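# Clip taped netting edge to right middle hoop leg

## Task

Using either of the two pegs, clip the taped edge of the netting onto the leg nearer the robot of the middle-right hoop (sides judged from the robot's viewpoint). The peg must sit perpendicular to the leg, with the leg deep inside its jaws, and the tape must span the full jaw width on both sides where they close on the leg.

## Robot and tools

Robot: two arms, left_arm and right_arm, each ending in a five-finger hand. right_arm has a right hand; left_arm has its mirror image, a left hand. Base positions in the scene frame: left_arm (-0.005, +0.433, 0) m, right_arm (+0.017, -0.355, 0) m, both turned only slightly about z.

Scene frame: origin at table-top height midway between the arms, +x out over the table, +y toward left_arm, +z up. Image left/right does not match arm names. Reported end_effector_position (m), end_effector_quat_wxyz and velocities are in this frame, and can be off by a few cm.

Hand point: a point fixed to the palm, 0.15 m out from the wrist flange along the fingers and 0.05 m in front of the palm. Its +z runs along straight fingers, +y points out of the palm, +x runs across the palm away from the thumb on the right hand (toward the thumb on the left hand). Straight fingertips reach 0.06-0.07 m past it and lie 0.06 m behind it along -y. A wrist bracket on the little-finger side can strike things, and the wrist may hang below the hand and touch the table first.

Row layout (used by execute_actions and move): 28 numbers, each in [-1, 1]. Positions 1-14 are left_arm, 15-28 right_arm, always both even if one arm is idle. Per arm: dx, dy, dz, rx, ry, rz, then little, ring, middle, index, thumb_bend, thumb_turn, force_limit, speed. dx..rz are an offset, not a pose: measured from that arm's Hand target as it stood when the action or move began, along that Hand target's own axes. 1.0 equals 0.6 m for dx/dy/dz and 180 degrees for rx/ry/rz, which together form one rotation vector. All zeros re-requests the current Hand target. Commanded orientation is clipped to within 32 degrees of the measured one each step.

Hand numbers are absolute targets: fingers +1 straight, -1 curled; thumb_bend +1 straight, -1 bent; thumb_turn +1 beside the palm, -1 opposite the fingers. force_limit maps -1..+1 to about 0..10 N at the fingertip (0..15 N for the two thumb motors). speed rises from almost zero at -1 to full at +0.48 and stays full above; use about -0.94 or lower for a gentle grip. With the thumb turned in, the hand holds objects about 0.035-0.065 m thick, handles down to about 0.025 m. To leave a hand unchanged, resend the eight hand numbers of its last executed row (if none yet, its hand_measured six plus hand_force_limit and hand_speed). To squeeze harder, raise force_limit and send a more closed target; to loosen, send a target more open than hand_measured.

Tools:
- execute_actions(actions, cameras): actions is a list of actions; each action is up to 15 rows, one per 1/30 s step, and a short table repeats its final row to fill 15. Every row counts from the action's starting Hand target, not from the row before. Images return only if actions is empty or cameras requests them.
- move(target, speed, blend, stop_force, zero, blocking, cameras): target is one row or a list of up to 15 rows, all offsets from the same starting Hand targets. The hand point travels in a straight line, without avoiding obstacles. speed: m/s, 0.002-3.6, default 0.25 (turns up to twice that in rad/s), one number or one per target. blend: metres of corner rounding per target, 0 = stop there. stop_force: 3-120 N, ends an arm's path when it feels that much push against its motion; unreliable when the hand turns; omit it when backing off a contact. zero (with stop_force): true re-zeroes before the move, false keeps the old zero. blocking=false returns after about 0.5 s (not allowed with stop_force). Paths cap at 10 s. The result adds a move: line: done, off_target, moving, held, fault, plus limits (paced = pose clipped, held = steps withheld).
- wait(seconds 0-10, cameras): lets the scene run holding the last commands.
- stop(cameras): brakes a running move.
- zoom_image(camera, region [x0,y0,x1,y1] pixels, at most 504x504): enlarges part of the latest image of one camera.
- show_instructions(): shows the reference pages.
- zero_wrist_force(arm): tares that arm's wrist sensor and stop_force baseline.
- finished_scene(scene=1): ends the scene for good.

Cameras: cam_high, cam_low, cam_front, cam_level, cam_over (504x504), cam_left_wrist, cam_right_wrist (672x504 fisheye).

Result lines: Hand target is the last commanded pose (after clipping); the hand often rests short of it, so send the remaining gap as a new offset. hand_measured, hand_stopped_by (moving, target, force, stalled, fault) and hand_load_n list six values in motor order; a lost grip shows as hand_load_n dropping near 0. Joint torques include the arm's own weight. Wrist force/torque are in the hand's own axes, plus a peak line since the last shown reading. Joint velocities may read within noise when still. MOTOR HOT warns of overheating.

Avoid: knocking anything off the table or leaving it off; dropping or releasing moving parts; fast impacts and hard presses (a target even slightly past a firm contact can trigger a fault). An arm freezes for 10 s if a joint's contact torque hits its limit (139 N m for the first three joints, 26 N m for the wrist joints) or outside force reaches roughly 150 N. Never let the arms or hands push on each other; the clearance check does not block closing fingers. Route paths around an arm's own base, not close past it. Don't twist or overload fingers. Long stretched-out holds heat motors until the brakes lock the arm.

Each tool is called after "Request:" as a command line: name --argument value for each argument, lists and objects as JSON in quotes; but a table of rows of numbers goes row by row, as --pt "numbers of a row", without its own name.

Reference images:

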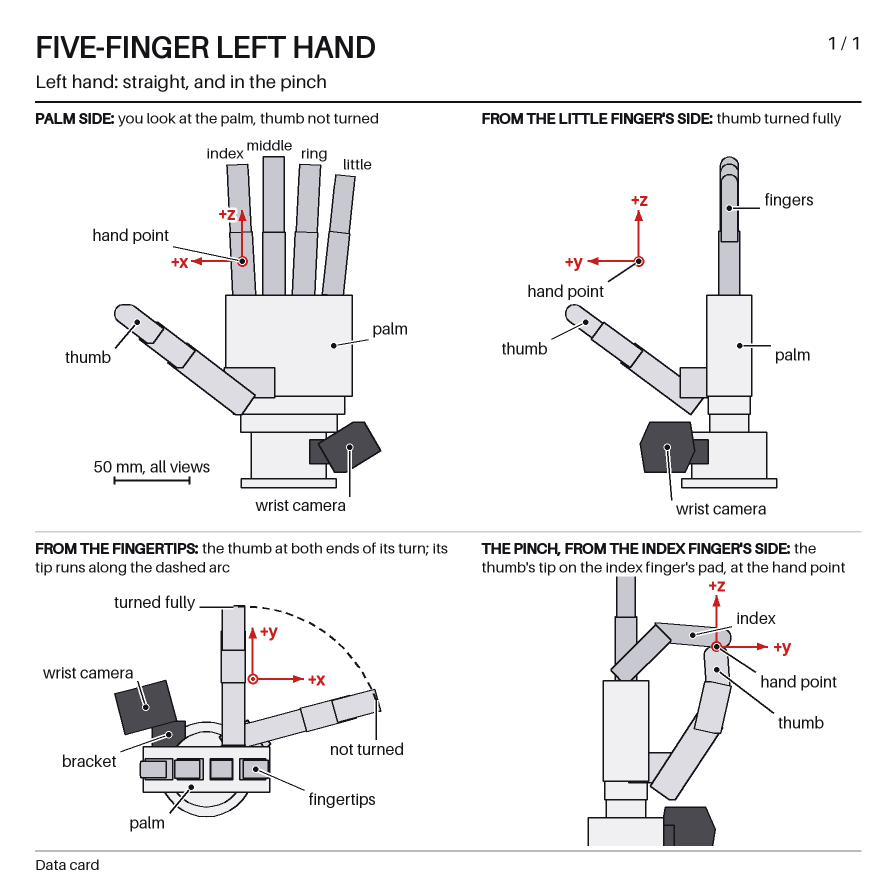

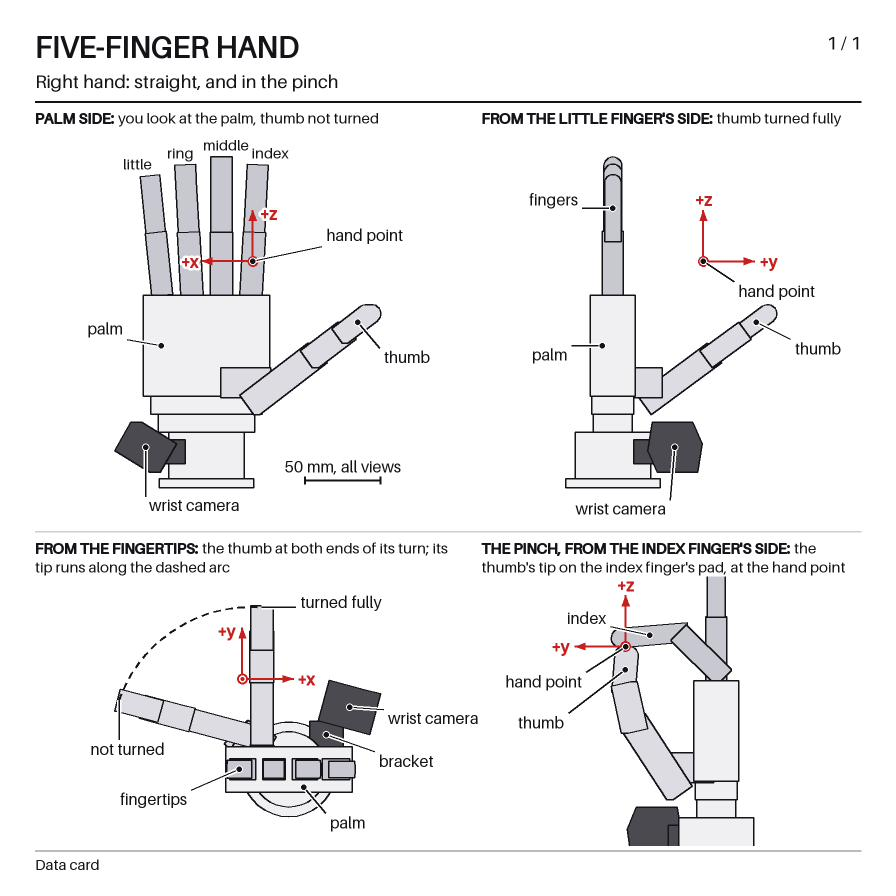

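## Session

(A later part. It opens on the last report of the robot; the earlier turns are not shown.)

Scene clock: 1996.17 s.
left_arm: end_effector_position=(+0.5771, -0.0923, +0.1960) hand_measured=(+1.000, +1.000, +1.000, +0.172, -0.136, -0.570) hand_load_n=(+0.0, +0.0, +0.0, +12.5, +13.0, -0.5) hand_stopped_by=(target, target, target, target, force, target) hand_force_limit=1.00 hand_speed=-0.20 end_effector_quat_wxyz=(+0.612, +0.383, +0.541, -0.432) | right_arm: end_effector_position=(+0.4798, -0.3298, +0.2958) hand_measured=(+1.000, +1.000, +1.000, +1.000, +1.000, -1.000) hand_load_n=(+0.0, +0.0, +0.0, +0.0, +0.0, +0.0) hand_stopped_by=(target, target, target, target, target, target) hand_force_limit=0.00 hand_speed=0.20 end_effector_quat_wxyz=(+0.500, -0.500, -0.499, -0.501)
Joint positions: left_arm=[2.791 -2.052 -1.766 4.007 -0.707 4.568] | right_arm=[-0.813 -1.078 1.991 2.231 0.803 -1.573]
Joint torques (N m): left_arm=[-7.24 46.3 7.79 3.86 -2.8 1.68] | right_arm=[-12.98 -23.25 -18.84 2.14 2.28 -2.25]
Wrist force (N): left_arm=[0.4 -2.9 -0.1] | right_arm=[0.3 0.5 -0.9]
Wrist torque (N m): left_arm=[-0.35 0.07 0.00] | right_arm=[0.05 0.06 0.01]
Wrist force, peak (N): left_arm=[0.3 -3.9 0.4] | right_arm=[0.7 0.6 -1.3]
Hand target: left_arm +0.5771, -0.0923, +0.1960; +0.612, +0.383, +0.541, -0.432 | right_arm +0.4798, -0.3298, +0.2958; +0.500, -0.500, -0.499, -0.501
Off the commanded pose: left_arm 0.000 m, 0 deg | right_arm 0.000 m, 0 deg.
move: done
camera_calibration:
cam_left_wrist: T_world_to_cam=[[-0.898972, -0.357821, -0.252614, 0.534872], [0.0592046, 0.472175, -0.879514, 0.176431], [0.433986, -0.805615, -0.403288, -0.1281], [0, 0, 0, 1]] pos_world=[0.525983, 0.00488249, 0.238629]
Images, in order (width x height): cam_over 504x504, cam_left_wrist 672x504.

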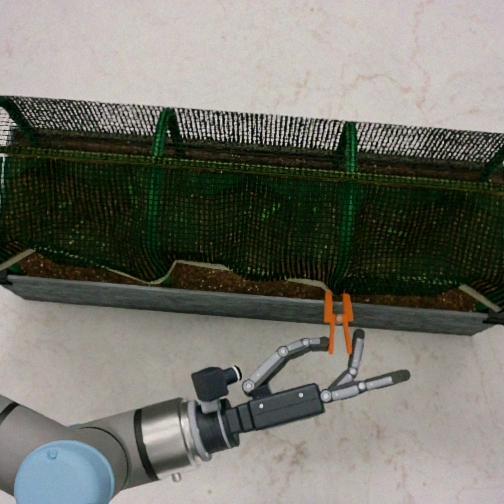

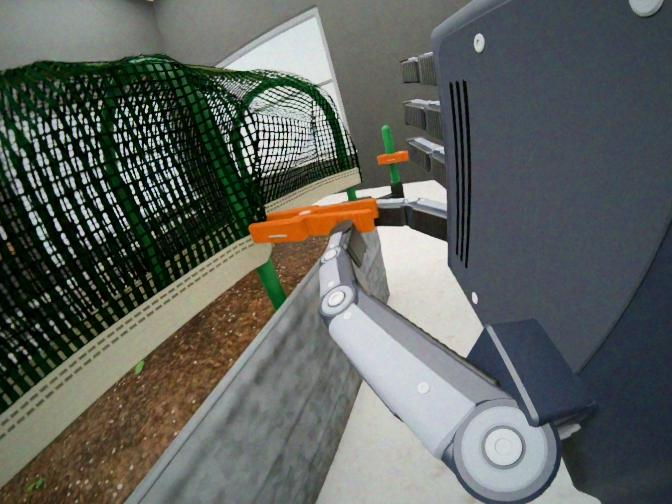

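Request:
wait --seconds 0.1 --cameras '["cam_front", "cam_right_wrist", "cam_level"]'

Request:
zoom_image --camera "cam_front" --region '[270, 245, 340, 315]'

Request:
zoom_image --camera "cam_left_wrist" --region '[225, 185, 315, 275]'

Request:
zoom_image --camera "cam_right_wrist" --region '[370, 190, 450, 270]'

Scene clock: 2003.97 s.
left_arm: end_effector_position=(+0.5771, -0.0923, +0.1960) hand_measured=(+1.000, +1.000, +1.000, +0.172, -0.136, -0.570) hand_load_n=(+0.0, +0.0, +0.0, +12.5, +13.0, -0.5) hand_stopped_by=(target, target, target, target, force, target) hand_force_limit=1.00 hand_speed=-0.20 end_effector_quat_wxyz=(+0.612, +0.383, +0.541, -0.432) | right_arm: end_effector_position=(+0.4798, -0.3298, +0.2958) hand_measured=(+1.000, +1.000, +1.000, +1.000, +1.000, -1.000) hand_load_n=(+0.0, +0.0, +0.0, +0.0, +0.5, +0.0) hand_stopped_by=(target, target, target, target, target, target) hand_force_limit=0.00 hand_speed=0.20 end_effector_quat_wxyz=(+0.500, -0.500, -0.499, -0.501)
Joint positions: left_arm=[2.791 -2.052 -1.766 4.007 -0.707 4.568] | right_arm=[-0.813 -1.078 1.991 2.231 0.803 -1.573]
Joint torques (N m): left_arm=[-6.53 45.89 7.45 3.85 -2.64 1.7] | right_arm=[-13.63 -23.23 -19.37 2.12 2.3 -2.18]
Wrist force (N): left_arm=[0.8 -3.2 -0.1] | right_arm=[0.5 0.2 -1.0]
Wrist torque (N m): left_arm=[-0.39 0.00 0.04] | right_arm=[0.02 0.02 0.02]
Wrist force, peak (N): left_arm=[0.4 -3.3 0.0] | right_arm=[0.7 0.6 -1.3]
Hand target: left_arm +0.5771, -0.0923, +0.1960; +0.612, +0.383, +0.541, -0.432 | right_arm +0.4798, -0.3298, +0.2958; +0.500, -0.500, -0.499, -0.501
Off the commanded pose: left_arm 0.000 m, 0 deg | right_arm 0.000 m, 0 deg.
wait: 0.10 s; at rest from the start
camera_calibration:
cam_right_wrist: T_world_to_cam=[[0.975411, 0.0331937, 0.217879, -0.511982], [0.201241, -0.537219, -0.819083, -0.0328035], [0.0898602, 0.842789, -0.530689, 0.509728], [0, 0, 0, 1]] pos_world=[0.46019, -0.430221, 0.355188]
Images, in order (width x height): cam_front 504x504, cam_level 504x504, cam_right_wrist 672x504.

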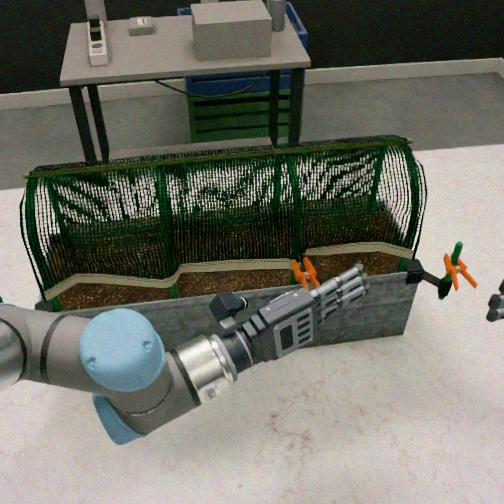

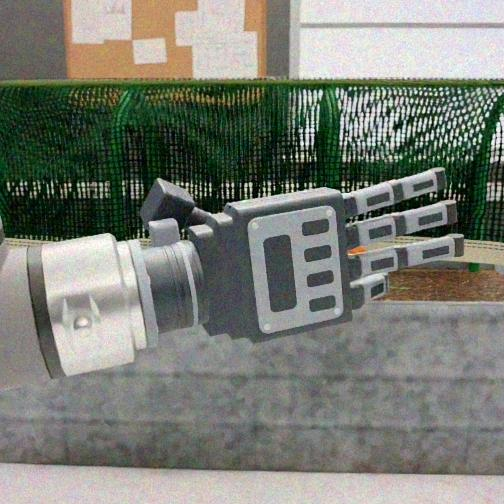

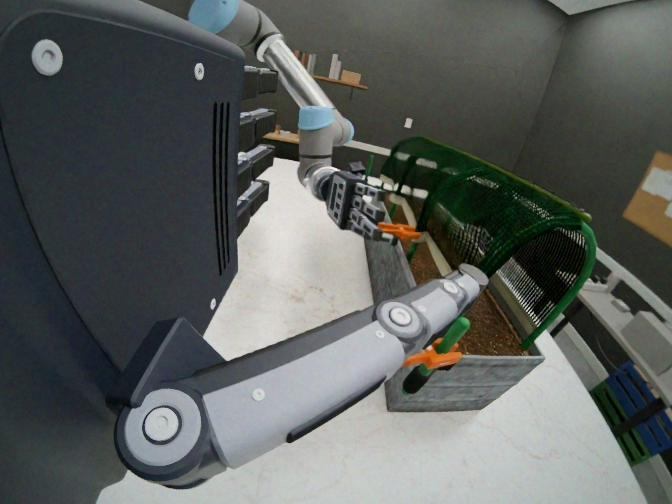

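Scaled by 7.200.

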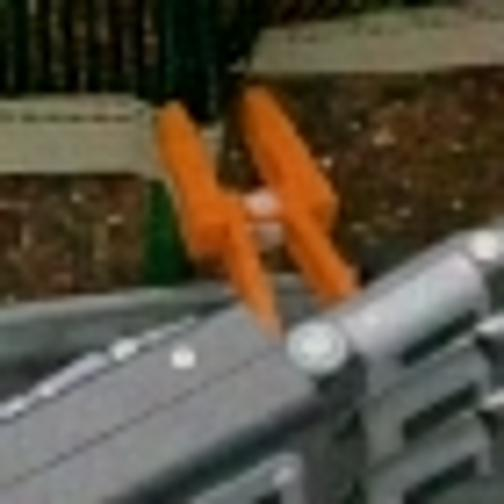

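This scene's latest camera images include none from cam_left_wrist. They are from: cam_front, cam_level, cam_right_wrist. cam_left_wrist's image comes with the result of a call that names it in "cameras".

Scaled by 6.300 from the camera's 672x504 image, which has a finer 960x720 frame.

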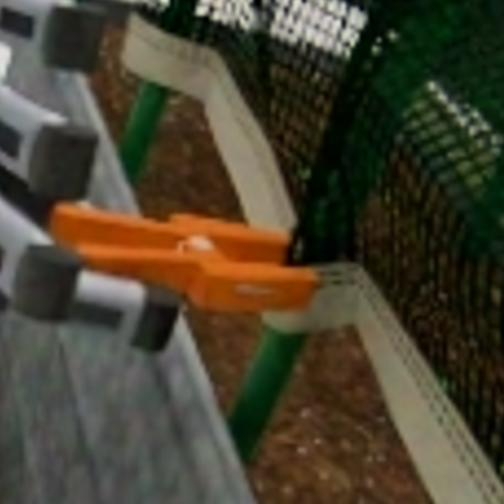

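Request:
move --pt "0 -0.02 0.004 0 0 0 1 1 1 0.17 -0.25 -0.57 1.0 -0.2 0 0 0 0 0 0 1 1 1 1 1 -1 0 0.2" --pt "0.0091 -0.02 0.003 0 0 0 1 1 1 0.17 -0.25 -0.57 1.0 -0.2 0 0 0 0 0 0 1 1 1 1 1 -1 0 0.2" --speed 0.03 --cameras '["cam_over", "cam_left_wrist", "cam_front", "cam_right_wrist"]'

Request:
zoom_image --camera "cam_left_wrist" --region '[205, 175, 335, 275]'

Request:
zoom_image --camera "cam_over" --region '[305, 275, 385, 355]'

Request:
zoom_image --camera "cam_front" --region '[270, 245, 340, 315]'

Request:
zoom_image --camera "cam_right_wrist" --region '[370, 190, 450, 270]'

Scene clock: 2012.00 s.
left_arm: end_effector_position=(+0.5666, -0.0986, +0.1910) hand_measured=(+1.000, +1.000, +1.000, +0.172, -0.136, -0.570) hand_load_n=(+0.0, +0.0, +0.0, +12.5, +13.0, -0.5) hand_stopped_by=(target, target, target, target, force, target) hand_force_limit=1.00 hand_speed=-0.20 end_effector_quat_wxyz=(+0.612, +0.383, +0.541, -0.432) | right_arm: end_effector_position=(+0.4798, -0.3298, +0.2958) hand_measured=(+1.000, +1.000, +1.000, +1.000, +1.000, -1.000) hand_load_n=(+0.0, +0.0, +0.0, +0.0, +0.0, +0.5) hand_stopped_by=(target, target, target, target, target, target) hand_force_limit=0.00 hand_speed=0.20 end_effector_quat_wxyz=(+0.500, -0.500, -0.499, -0.501)
Joint positions: left_arm=[2.772 -2.051 -1.784 4.02 -0.726 4.573] | right_arm=[-0.813 -1.078 1.991 2.231 0.803 -1.573]
Joint torques (N m): left_arm=[-6.85 25.34 7.79 3.73 -2.65 1.35] | right_arm=[-13.7 -23.35 -18.87 1.91 2.3 -2.16]
Wrist force (N): left_arm=[0.4 -3.0 -0.2] | right_arm=[0.4 0.4 -1.0]
Wrist torque (N m): left_arm=[-0.34 0.07 0.01] | right_arm=[0.04 0.05 0.00]
Wrist force, peak (N): left_arm=[0.2 -3.4 -0.1] | right_arm=[0.6 0.7 -1.2]
Hand target: left_arm +0.5666, -0.0986, +0.1908; +0.612, +0.383, +0.541, -0.432 | right_arm +0.4798, -0.3298, +0.2958; +0.500, -0.500, -0.499, -0.501
Off the commanded pose: left_arm 0.000 m, 0 deg | right_arm 0.000 m, 0 deg.
move: done
camera_calibration:
cam_left_wrist: T_world_to_cam=[[-0.898967, -0.357777, -0.252692, 0.521906], [0.0592856, 0.472208, -0.879491, 0.175495], [0.433985, -0.805615, -0.403288, -0.130674], [0, 0, 0, 1]] pos_world=[0.515483, -0.00141742, 0.233529]
cam_right_wrist: T_world_to_cam=[[0.975411, 0.0331937, 0.217879, -0.511982], [0.201241, -0.537219, -0.819083, -0.0328035], [0.0898602, 0.842789, -0.530689, 0.509728], [0, 0, 0, 1]] pos_world=[0.46019, -0.430221, 0.355188]
Images, in order (width x height): cam_front 504x504, cam_over 504x504, cam_left_wrist 672x504, cam_right_wrist 672x504.

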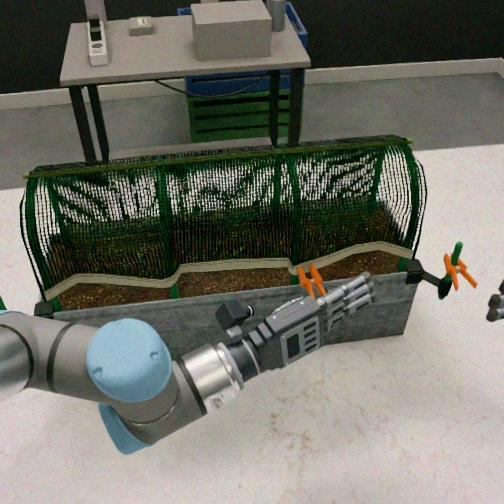

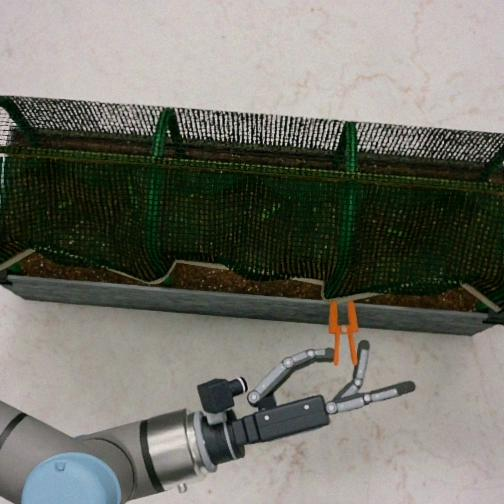

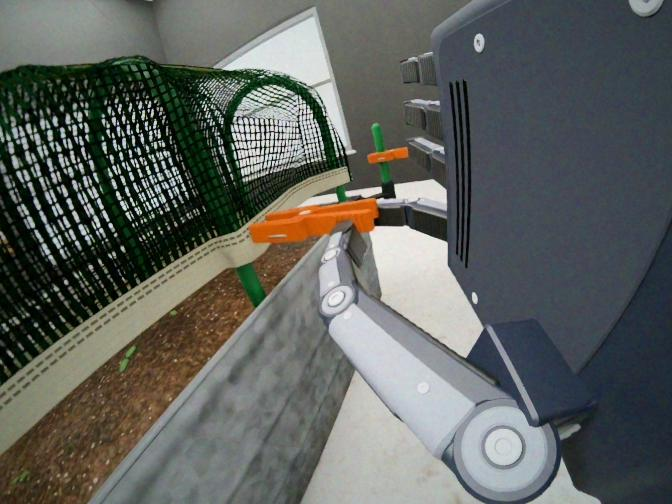

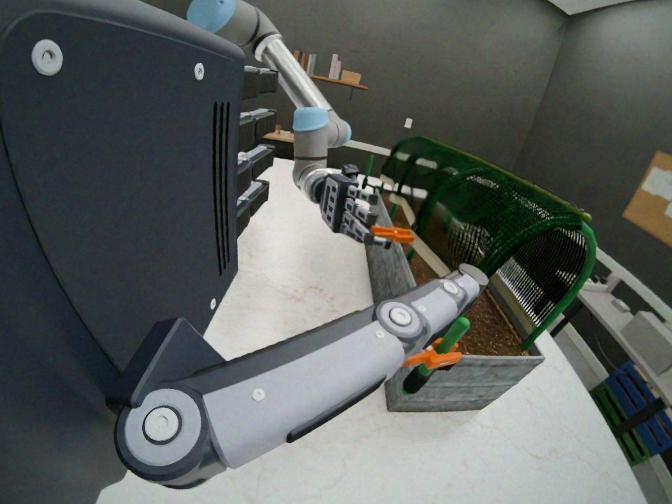

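Scaled by 3.877 from the camera's 672x504 image, which has a finer 960x720 frame.

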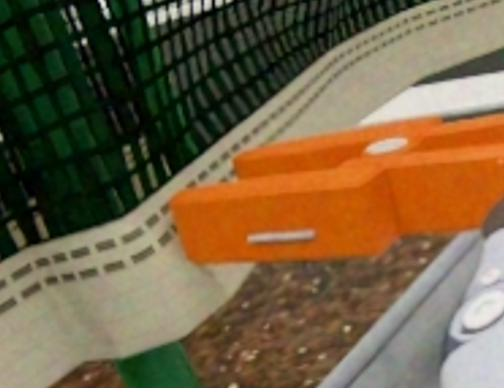

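Scaled by 6.300.

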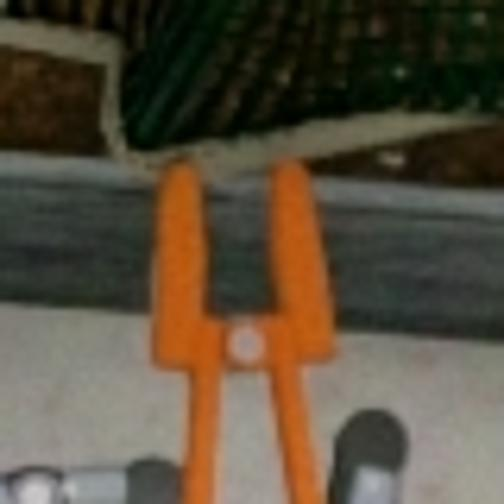

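Scaled by 7.200.

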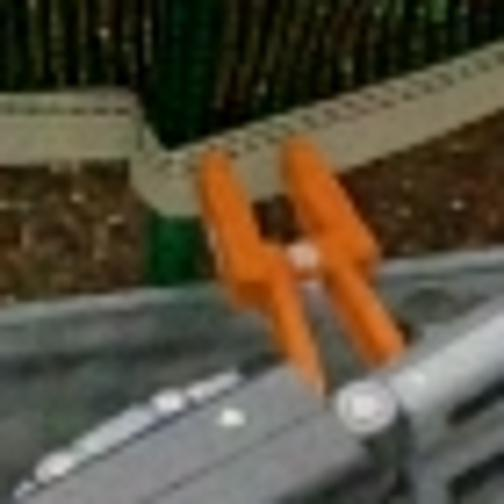

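Scaled by 6.300 from the camera's 672x504 image, which has a finer 960x720 frame.

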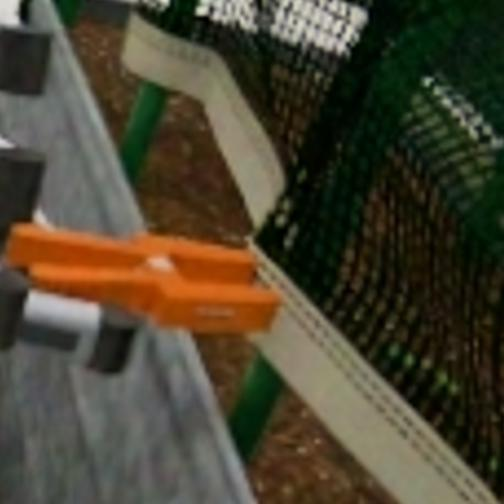

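Request:
move --target '[0, -0.012, 0.002, 0, 0, 0, 1, 1, 1, 0.17, -0.115, -0.57, 1.0, -0.9, 0, 0, 0, 0, 0, 0, 1, 1, 1, 1, 1, -1, 0, 0.2]' --speed 0.03

Request:
move --target '[0, 0, 0, 0, 0, 0, 1, 1, 1, 0.17, -0.23, -0.55, 1.0, -0.1, 0, 0, 0, 0, 0, 0, 1, 1, 1, 1, 1, -1, 0, 0.2]' --cameras '["cam_over", "cam_left_wrist"]'

Request:
zoom_image --camera "cam_left_wrist" --region '[205, 175, 335, 275]'

Request:
zoom_image --camera "cam_over" --region '[305, 285, 385, 365]'

Scene clock: 2033.67 s.
left_arm: end_effector_position=(+0.5604, -0.1020, +0.1910) hand_measured=(+1.000, +1.000, +1.000, +0.172, -0.108, -0.570) hand_load_n=(+0.5, +0.0, +0.0, +12.0, +13.0, -0.5) hand_stopped_by=(target, target, target, target, target, target) hand_force_limit=1.00 hand_speed=-0.90 end_effector_quat_wxyz=(+0.612, +0.383, +0.541, -0.432) | right_arm: end_effector_position=(+0.4798, -0.3298, +0.2958) hand_measured=(+1.000, +1.000, +1.000, +1.000, +1.000, -1.000) hand_load_n=(+0.0, +0.0, +0.0, +0.0, +0.0, +0.0) hand_stopped_by=(target, target, target, target, target, target) hand_force_limit=0.00 hand_speed=0.20 end_effector_quat_wxyz=(+0.500, -0.500, -0.499, -0.501)
Joint positions: left_arm=[2.761 -2.045 -1.793 4.021 -0.736 4.576] | right_arm=[-0.813 -1.078 1.991 2.231 0.803 -1.573]
Joint torques (N m): left_arm=[-6.85 45.64 8.05 3.91 -2.4 1.83] | right_arm=[-13.44 -23.19 -18.98 2.15 2.33 -2.23]
Wrist force (N): left_arm=[0.3 -2.9 0.3] | right_arm=[0.6 0.3 -1.2]
Wrist torque (N m): left_arm=[-0.35 0.11 0.00] | right_arm=[0.05 0.02 0.02]
Wrist force, peak (N): left_arm=[0.4 -3.3 0.0] | right_arm=[0.4 0.5 -1.3]
Hand target: left_arm +0.5602, -0.1021, +0.1910; +0.612, +0.383, +0.541, -0.432 | right_arm +0.4798, -0.3298, +0.2958; +0.500, -0.500, -0.499, -0.501
Off the commanded pose: left_arm 0.000 m, 0 deg | right_arm 0.000 m, 0 deg.
move: done

Scene clock: 2034.17 s.
left_arm: end_effector_position=(+0.5602, -0.1021, +0.1910) hand_measured=(+1.000, +1.000, +1.000, +0.172, -0.222, -0.550) hand_load_n=(+0.0, +0.0, +0.0, +14.5, +13.0, -1.0) hand_stopped_by=(target, target, target, target, target, target) hand_force_limit=1.00 hand_speed=-0.10 end_effector_quat_wxyz=(+0.612, +0.383, +0.541, -0.432) | right_arm: end_effector_position=(+0.4798, -0.3298, +0.2958) hand_measured=(+1.000, +1.000, +1.000, +1.000, +1.000, -1.000) hand_load_n=(+0.0, +0.0, +0.0, +0.0, +0.0, +0.0) hand_stopped_by=(target, target, target, target, target, target) hand_force_limit=0.00 hand_speed=0.20 end_effector_quat_wxyz=(+0.500, -0.500, -0.499, -0.501)
Joint positions: left_arm=[2.761 -2.045 -1.793 4.021 -0.736 4.576] | right_arm=[-0.813 -1.078 1.991 2.231 0.803 -1.573]
Joint torques (N m): left_arm=[-6.67 45.54 7.49 3.78 -2.49 1.76] | right_arm=[-13.03 -23.2 -18.72 2.11 2.34 -2.15]
Wrist force (N): left_arm=[0.3 -3.0 0.1] | right_arm=[0.4 0.3 -1.1]
Wrist torque (N m): left_arm=[-0.36 0.09 0.01] | right_arm=[0.03 0.04 0.01]
Wrist force, peak (N): left_arm=[0.4 -3.3 -0.1] | right_arm=[0.4 0.5 -1.0]
Hand target: left_arm +0.5602, -0.1021, +0.1910; +0.612, +0.383, +0.541, -0.432 | right_arm +0.4798, -0.3298, +0.2958; +0.500, -0.500, -0.499, -0.501
Off the commanded pose: left_arm 0.000 m, 0 deg | right_arm 0.000 m, 0 deg.
move: done
camera_calibration:
cam_left_wrist: T_world_to_cam=[[-0.898972, -0.357821, -0.252614, 0.514884], [0.0592046, 0.472175, -0.879514, 0.177574], [0.433986, -0.805615, -0.403288, -0.130717], [0, 0, 0, 1]] pos_world=[0.509083, -0.00491751, 0.233529]
Images, in order (width x height): cam_over 504x504, cam_left_wrist 672x504.

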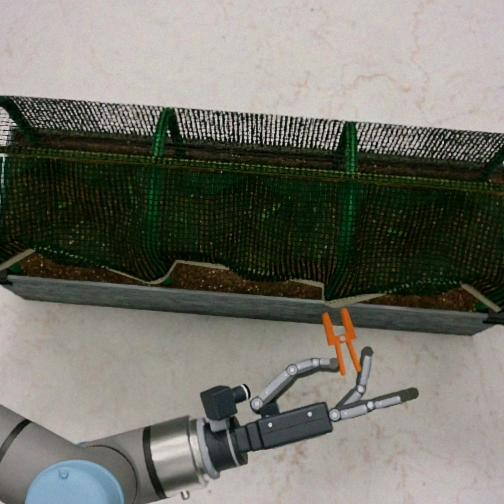

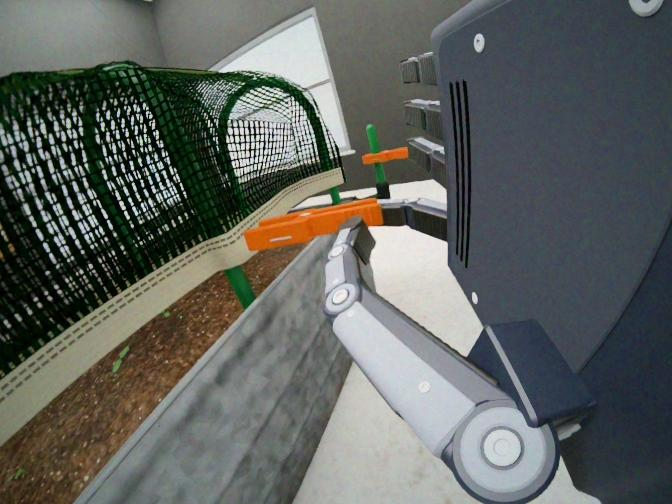

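Scaled by 3.877 from the camera's 672x504 image, which has a finer 960x720 frame.

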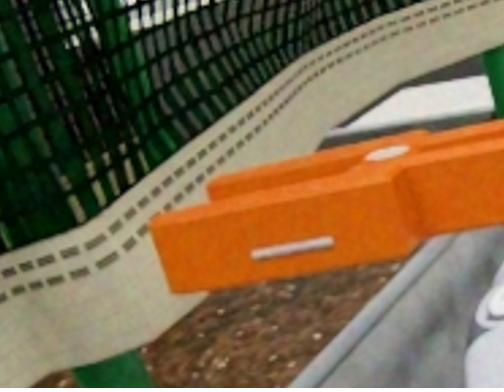

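Scaled by 6.300.

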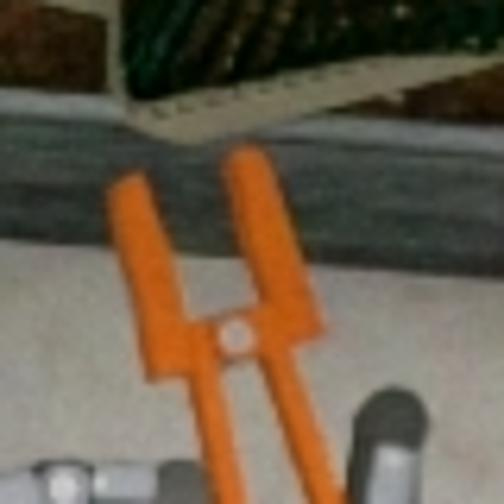

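Request:
move --target '[0.0123, -0.0048, 0.0052, 0, 0, -0.0111, 1, 1, 1, 0.17, -0.23, -0.48, 1.0, -0.9, 0, 0, 0, 0, 0, 0, 1, 1, 1, 1, 1, -1, 0, 0.2]' --speed 0.03 --cameras '["cam_over", "cam_left_wrist", "cam_front", "cam_right_wrist"]'

Request:
zoom_image --camera "cam_left_wrist" --region '[205, 175, 335, 275]'

Request:
zoom_image --camera "cam_over" --region '[305, 285, 385, 365]'

Request:
zoom_image --camera "cam_right_wrist" --region '[370, 190, 450, 270]'

Request:
zoom_image --camera "cam_front" --region '[270, 245, 340, 315]'

Scene clock: 2058.43 s.
left_arm: end_effector_position=(+0.5589, -0.1068, +0.1841) hand_measured=(+1.000, +1.000, +1.000, +0.172, -0.222, -0.480) hand_load_n=(+0.0, +0.0, +0.0, +15.0, +13.5, -1.0) hand_stopped_by=(target, target, target, target, target, target) hand_force_limit=1.00 hand_speed=-0.90 end_effector_quat_wxyz=(+0.604, +0.373, +0.547, -0.443) | right_arm: end_effector_position=(+0.4798, -0.3298, +0.2958) hand_measured=(+1.000, +1.000, +1.000, +1.000, +1.000, -1.000) hand_load_n=(+0.0, +0.0, +0.0, +0.0, -0.5, +0.5) hand_stopped_by=(target, target, target, target, target, target) hand_force_limit=0.00 hand_speed=0.20 end_effector_quat_wxyz=(+0.500, -0.500, -0.499, -0.501)
Joint positions: left_arm=[2.753 -2.057 -1.789 4.028 -0.744 4.544] | right_arm=[-0.813 -1.078 1.991 2.231 0.803 -1.573]
Joint torques (N m): left_arm=[-8.11 23.99 25.32 3.99 -2.8 -1.66] | right_arm=[-13.62 -23.17 -18.65 2.21 2.41 -2.11]
Wrist force (N): left_arm=[0.0 -3.2 -0.1] | right_arm=[0.6 0.3 -0.9]
Wrist torque (N m): left_arm=[-0.38 0.14 0.08] | right_arm=[0.02 0.02 0.02]
Wrist force, peak (N): left_arm=[0.4 -3.4 0.0] | right_arm=[0.7 0.5 -1.3]
Hand target: left_arm +0.5588, -0.1068, +0.1840; +0.604, +0.373, +0.547, -0.443 | right_arm +0.4798, -0.3298, +0.2958; +0.500, -0.500, -0.499, -0.501
Off the commanded pose: left_arm 0.000 m, 0 deg | right_arm 0.000 m, 0 deg.
move: done
camera_calibration:
cam_left_wrist: T_world_to_cam=[[-0.908107, -0.356688, -0.21935, 0.509326], [0.0326611, 0.461905, -0.886328, 0.188858], [0.417462, -0.812045, -0.40781, -0.127277], [0, 0, 0, 1]] pos_world=[0.509487, -0.00891888, 0.227206]
cam_right_wrist: T_world_to_cam=[[0.975411, 0.0331937, 0.217879, -0.511982], [0.201241, -0.537219, -0.819083, -0.0328035], [0.0898602, 0.842789, -0.530689, 0.509728], [0, 0, 0, 1]] pos_world=[0.46019, -0.430221, 0.355188]
Images, in order (width x height): cam_front 504x504, cam_over 504x504, cam_left_wrist 672x504, cam_right_wrist 672x504.

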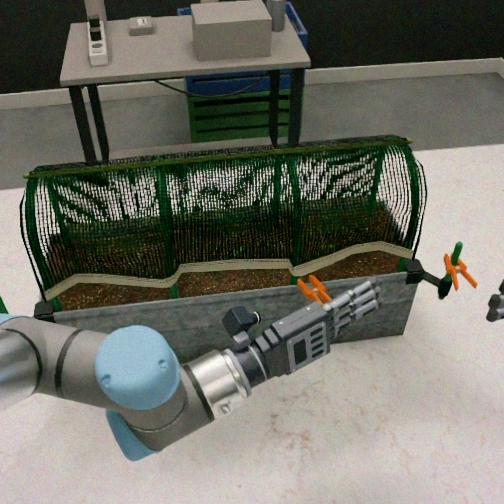

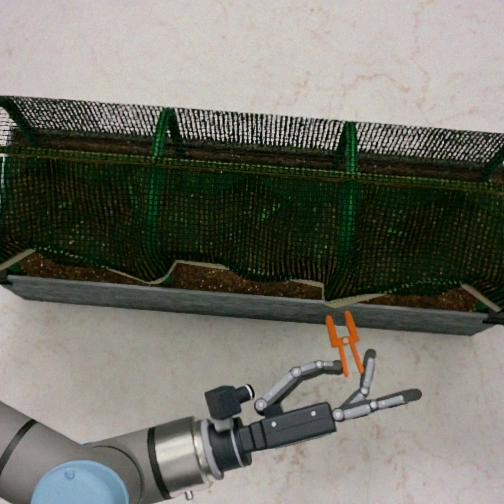

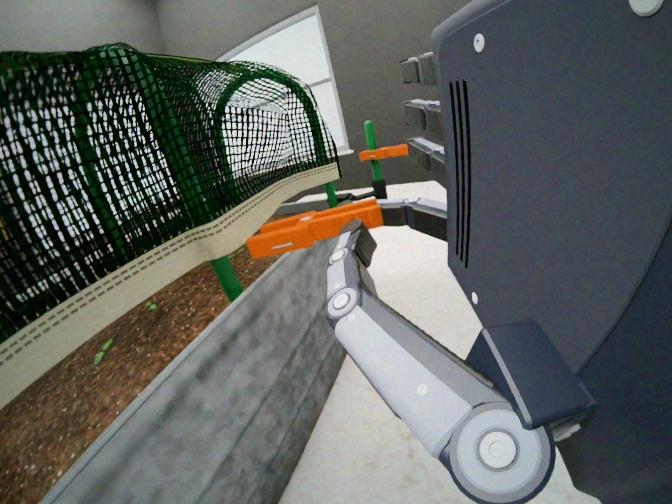

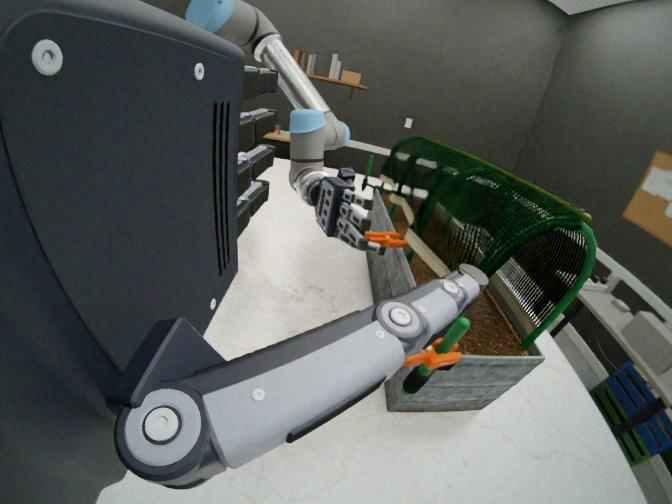

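Scaled by 3.877 from the camera's 672x504 image, which has a finer 960x720 frame.

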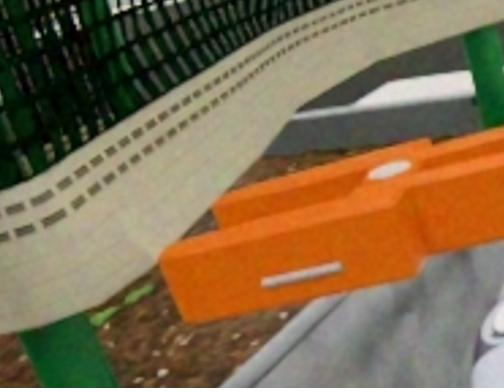

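Scaled by 6.300.

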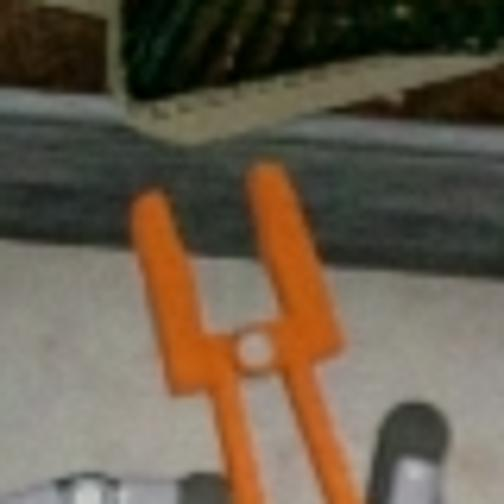

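Scaled by 6.300 from the camera's 672x504 image, which has a finer 960x720 frame.

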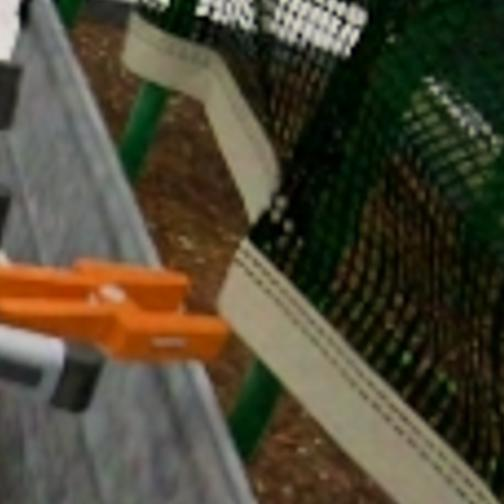

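Scaled by 7.200.

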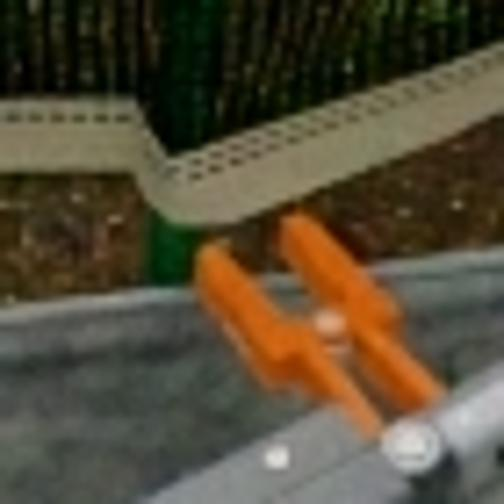

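Request:
zoom_image --camera "cam_left_wrist" --region '[290, 180, 410, 280]'

Scaled by 4.200 from the camera's 672x504 image, which has a finer 960x720 frame.

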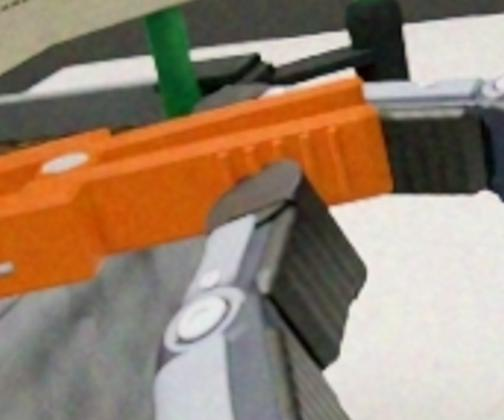

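Request:
move --target '[-0.0125, 0.0003, 0.0015, 0, 0, 0.0111, 1, 1, 1, 0.17, -0.23, -0.48, 1.0, -0.9, 0, 0, 0, 0, 0, 0, 1, 1, 1, 1, 1, -1, 0, 0.2]' --speed 0.03 --cameras '["cam_over", "cam_left_wrist", "cam_front", "cam_right_wrist"]'

Request:
zoom_image --camera "cam_left_wrist" --region '[205, 175, 335, 275]'

Request:
zoom_image --camera "cam_over" --region '[305, 285, 385, 365]'

Request:
zoom_image --camera "cam_right_wrist" --region '[370, 190, 450, 270]'

Request:
zoom_image --camera "cam_front" --region '[270, 245, 340, 315]'

Scene clock: 2075.67 s.
left_arm: end_effector_position=(+0.5592, -0.1067, +0.1915) hand_measured=(+1.000, +1.000, +1.000, +0.172, -0.222, -0.480) hand_load_n=(+0.0, +0.0, -0.5, +14.5, +13.5, -1.0) hand_stopped_by=(target, target, target, target, target, target) hand_force_limit=1.00 hand_speed=-0.90 end_effector_quat_wxyz=(+0.612, +0.383, +0.541, -0.433) | right_arm: end_effector_position=(+0.4798, -0.3298, +0.2958) hand_measured=(+1.000, +1.000, +1.000, +1.000, +1.000, -1.000) hand_load_n=(+0.0, +0.0, +0.0, +0.0, +0.0, +0.5) hand_stopped_by=(target, target, target, target, target, target) hand_force_limit=0.00 hand_speed=0.20 end_effector_quat_wxyz=(+0.500, -0.500, -0.499, -0.501)
Joint positions: left_arm=[2.752 -2.048 -1.786 4.016 -0.745 4.578] | right_arm=[-0.813 -1.078 1.991 2.231 0.803 -1.573]
Joint torques (N m): left_arm=[-6.73 46.67 25.71 -1.47 -2.72 1.95] | right_arm=[-13.3 -23.5 -19.31 2.05 2.29 -2.09]
Wrist force (N): left_arm=[0.1 -3.1 -0.1] | right_arm=[0.2 0.5 -0.8]
Wrist torque (N m): left_arm=[-0.36 0.13 0.01] | right_arm=[0.04 0.06 0.01]
Wrist force, peak (N): left_arm=[0.0 -3.3 0.3] | right_arm=[0.5 0.6 -1.3]
Hand target: left_arm +0.5592, -0.1067, +0.1916; +0.612, +0.383, +0.541, -0.432 | right_arm +0.4798, -0.3298, +0.2958; +0.500, -0.500, -0.499, -0.501
Off the commanded pose: left_arm 0.000 m, 0 deg | right_arm 0.000 m, 0 deg.
move: done
camera_calibration:
cam_left_wrist: T_world_to_cam=[[-0.899024, -0.357864, -0.252366, 0.512458], [0.0589895, 0.472085, -0.879577, 0.180456], [0.433908, -0.805648, -0.403306, -0.133703], [0, 0, 0, 1]] pos_world=[0.508082, -0.00951761, 0.234128]
cam_right_wrist: T_world_to_cam=[[0.975411, 0.0331937, 0.217879, -0.511982], [0.201241, -0.537219, -0.819083, -0.0328035], [0.0898602, 0.842789, -0.530689, 0.509728], [0, 0, 0, 1]] pos_world=[0.46019, -0.430221, 0.355188]
Images, in order (width x height): cam_front 504x504, cam_over 504x504, cam_left_wrist 672x504, cam_right_wrist 672x504.

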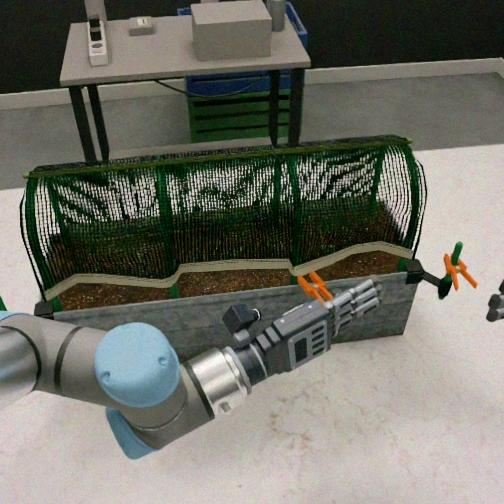

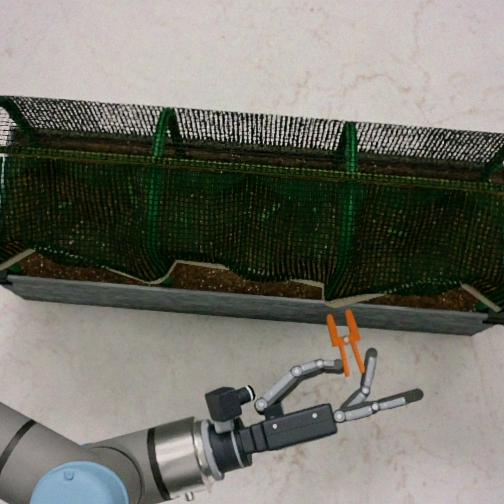

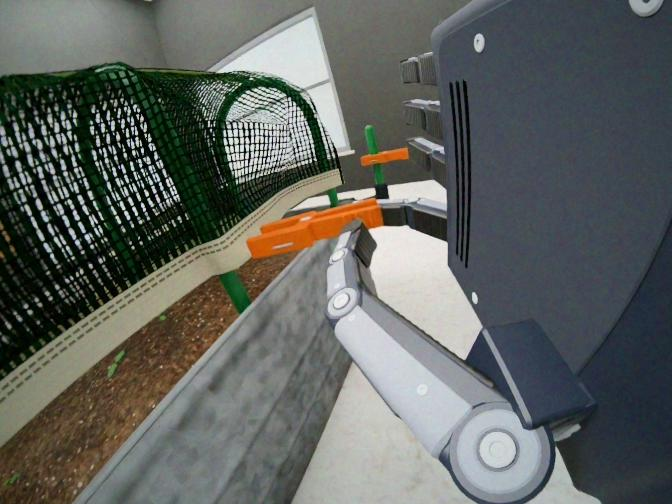

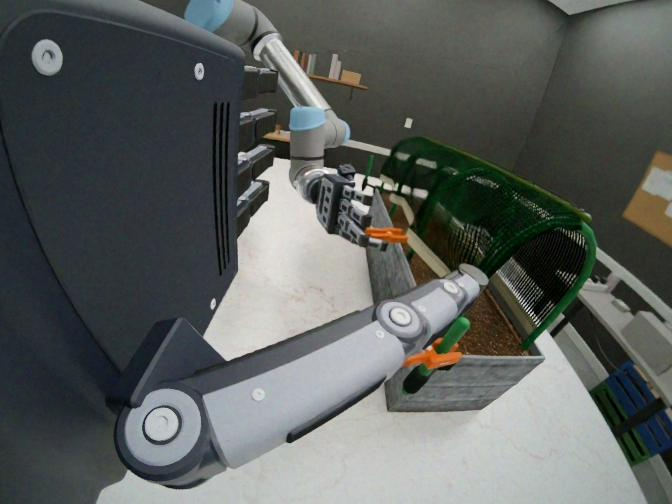

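Scaled by 3.877 from the camera's 672x504 image, which has a finer 960x720 frame.

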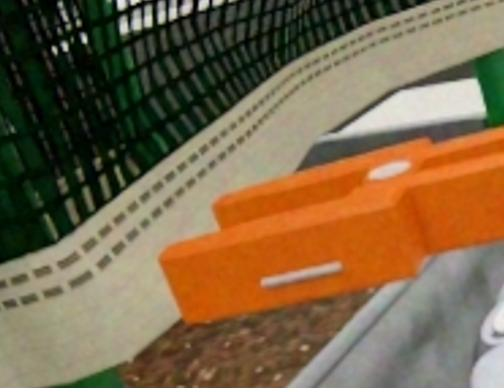

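Scaled by 6.300.

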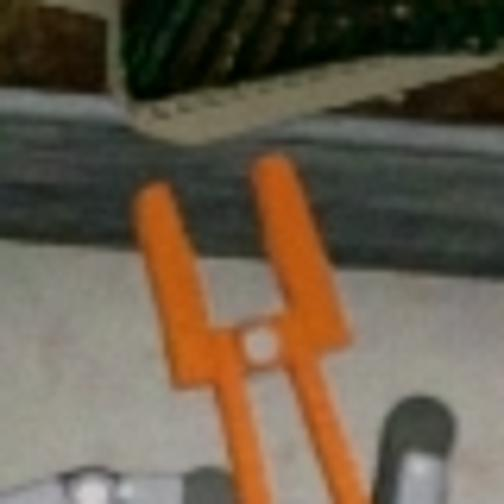

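Scaled by 6.300 from the camera's 672x504 image, which has a finer 960x720 frame.

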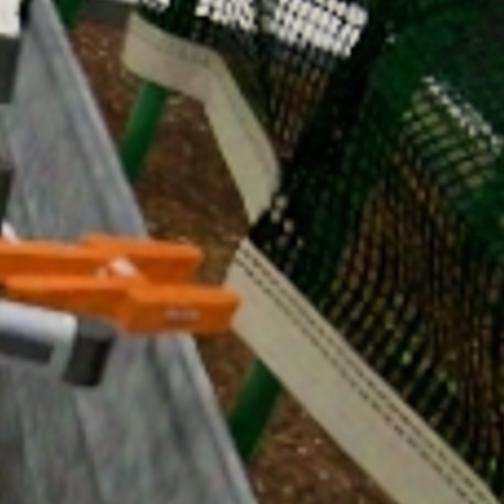

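Scaled by 7.200.

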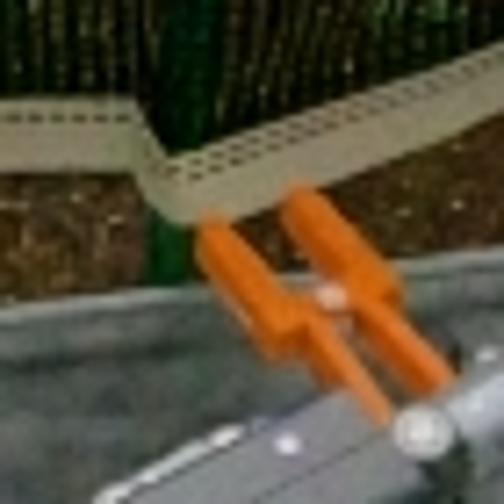

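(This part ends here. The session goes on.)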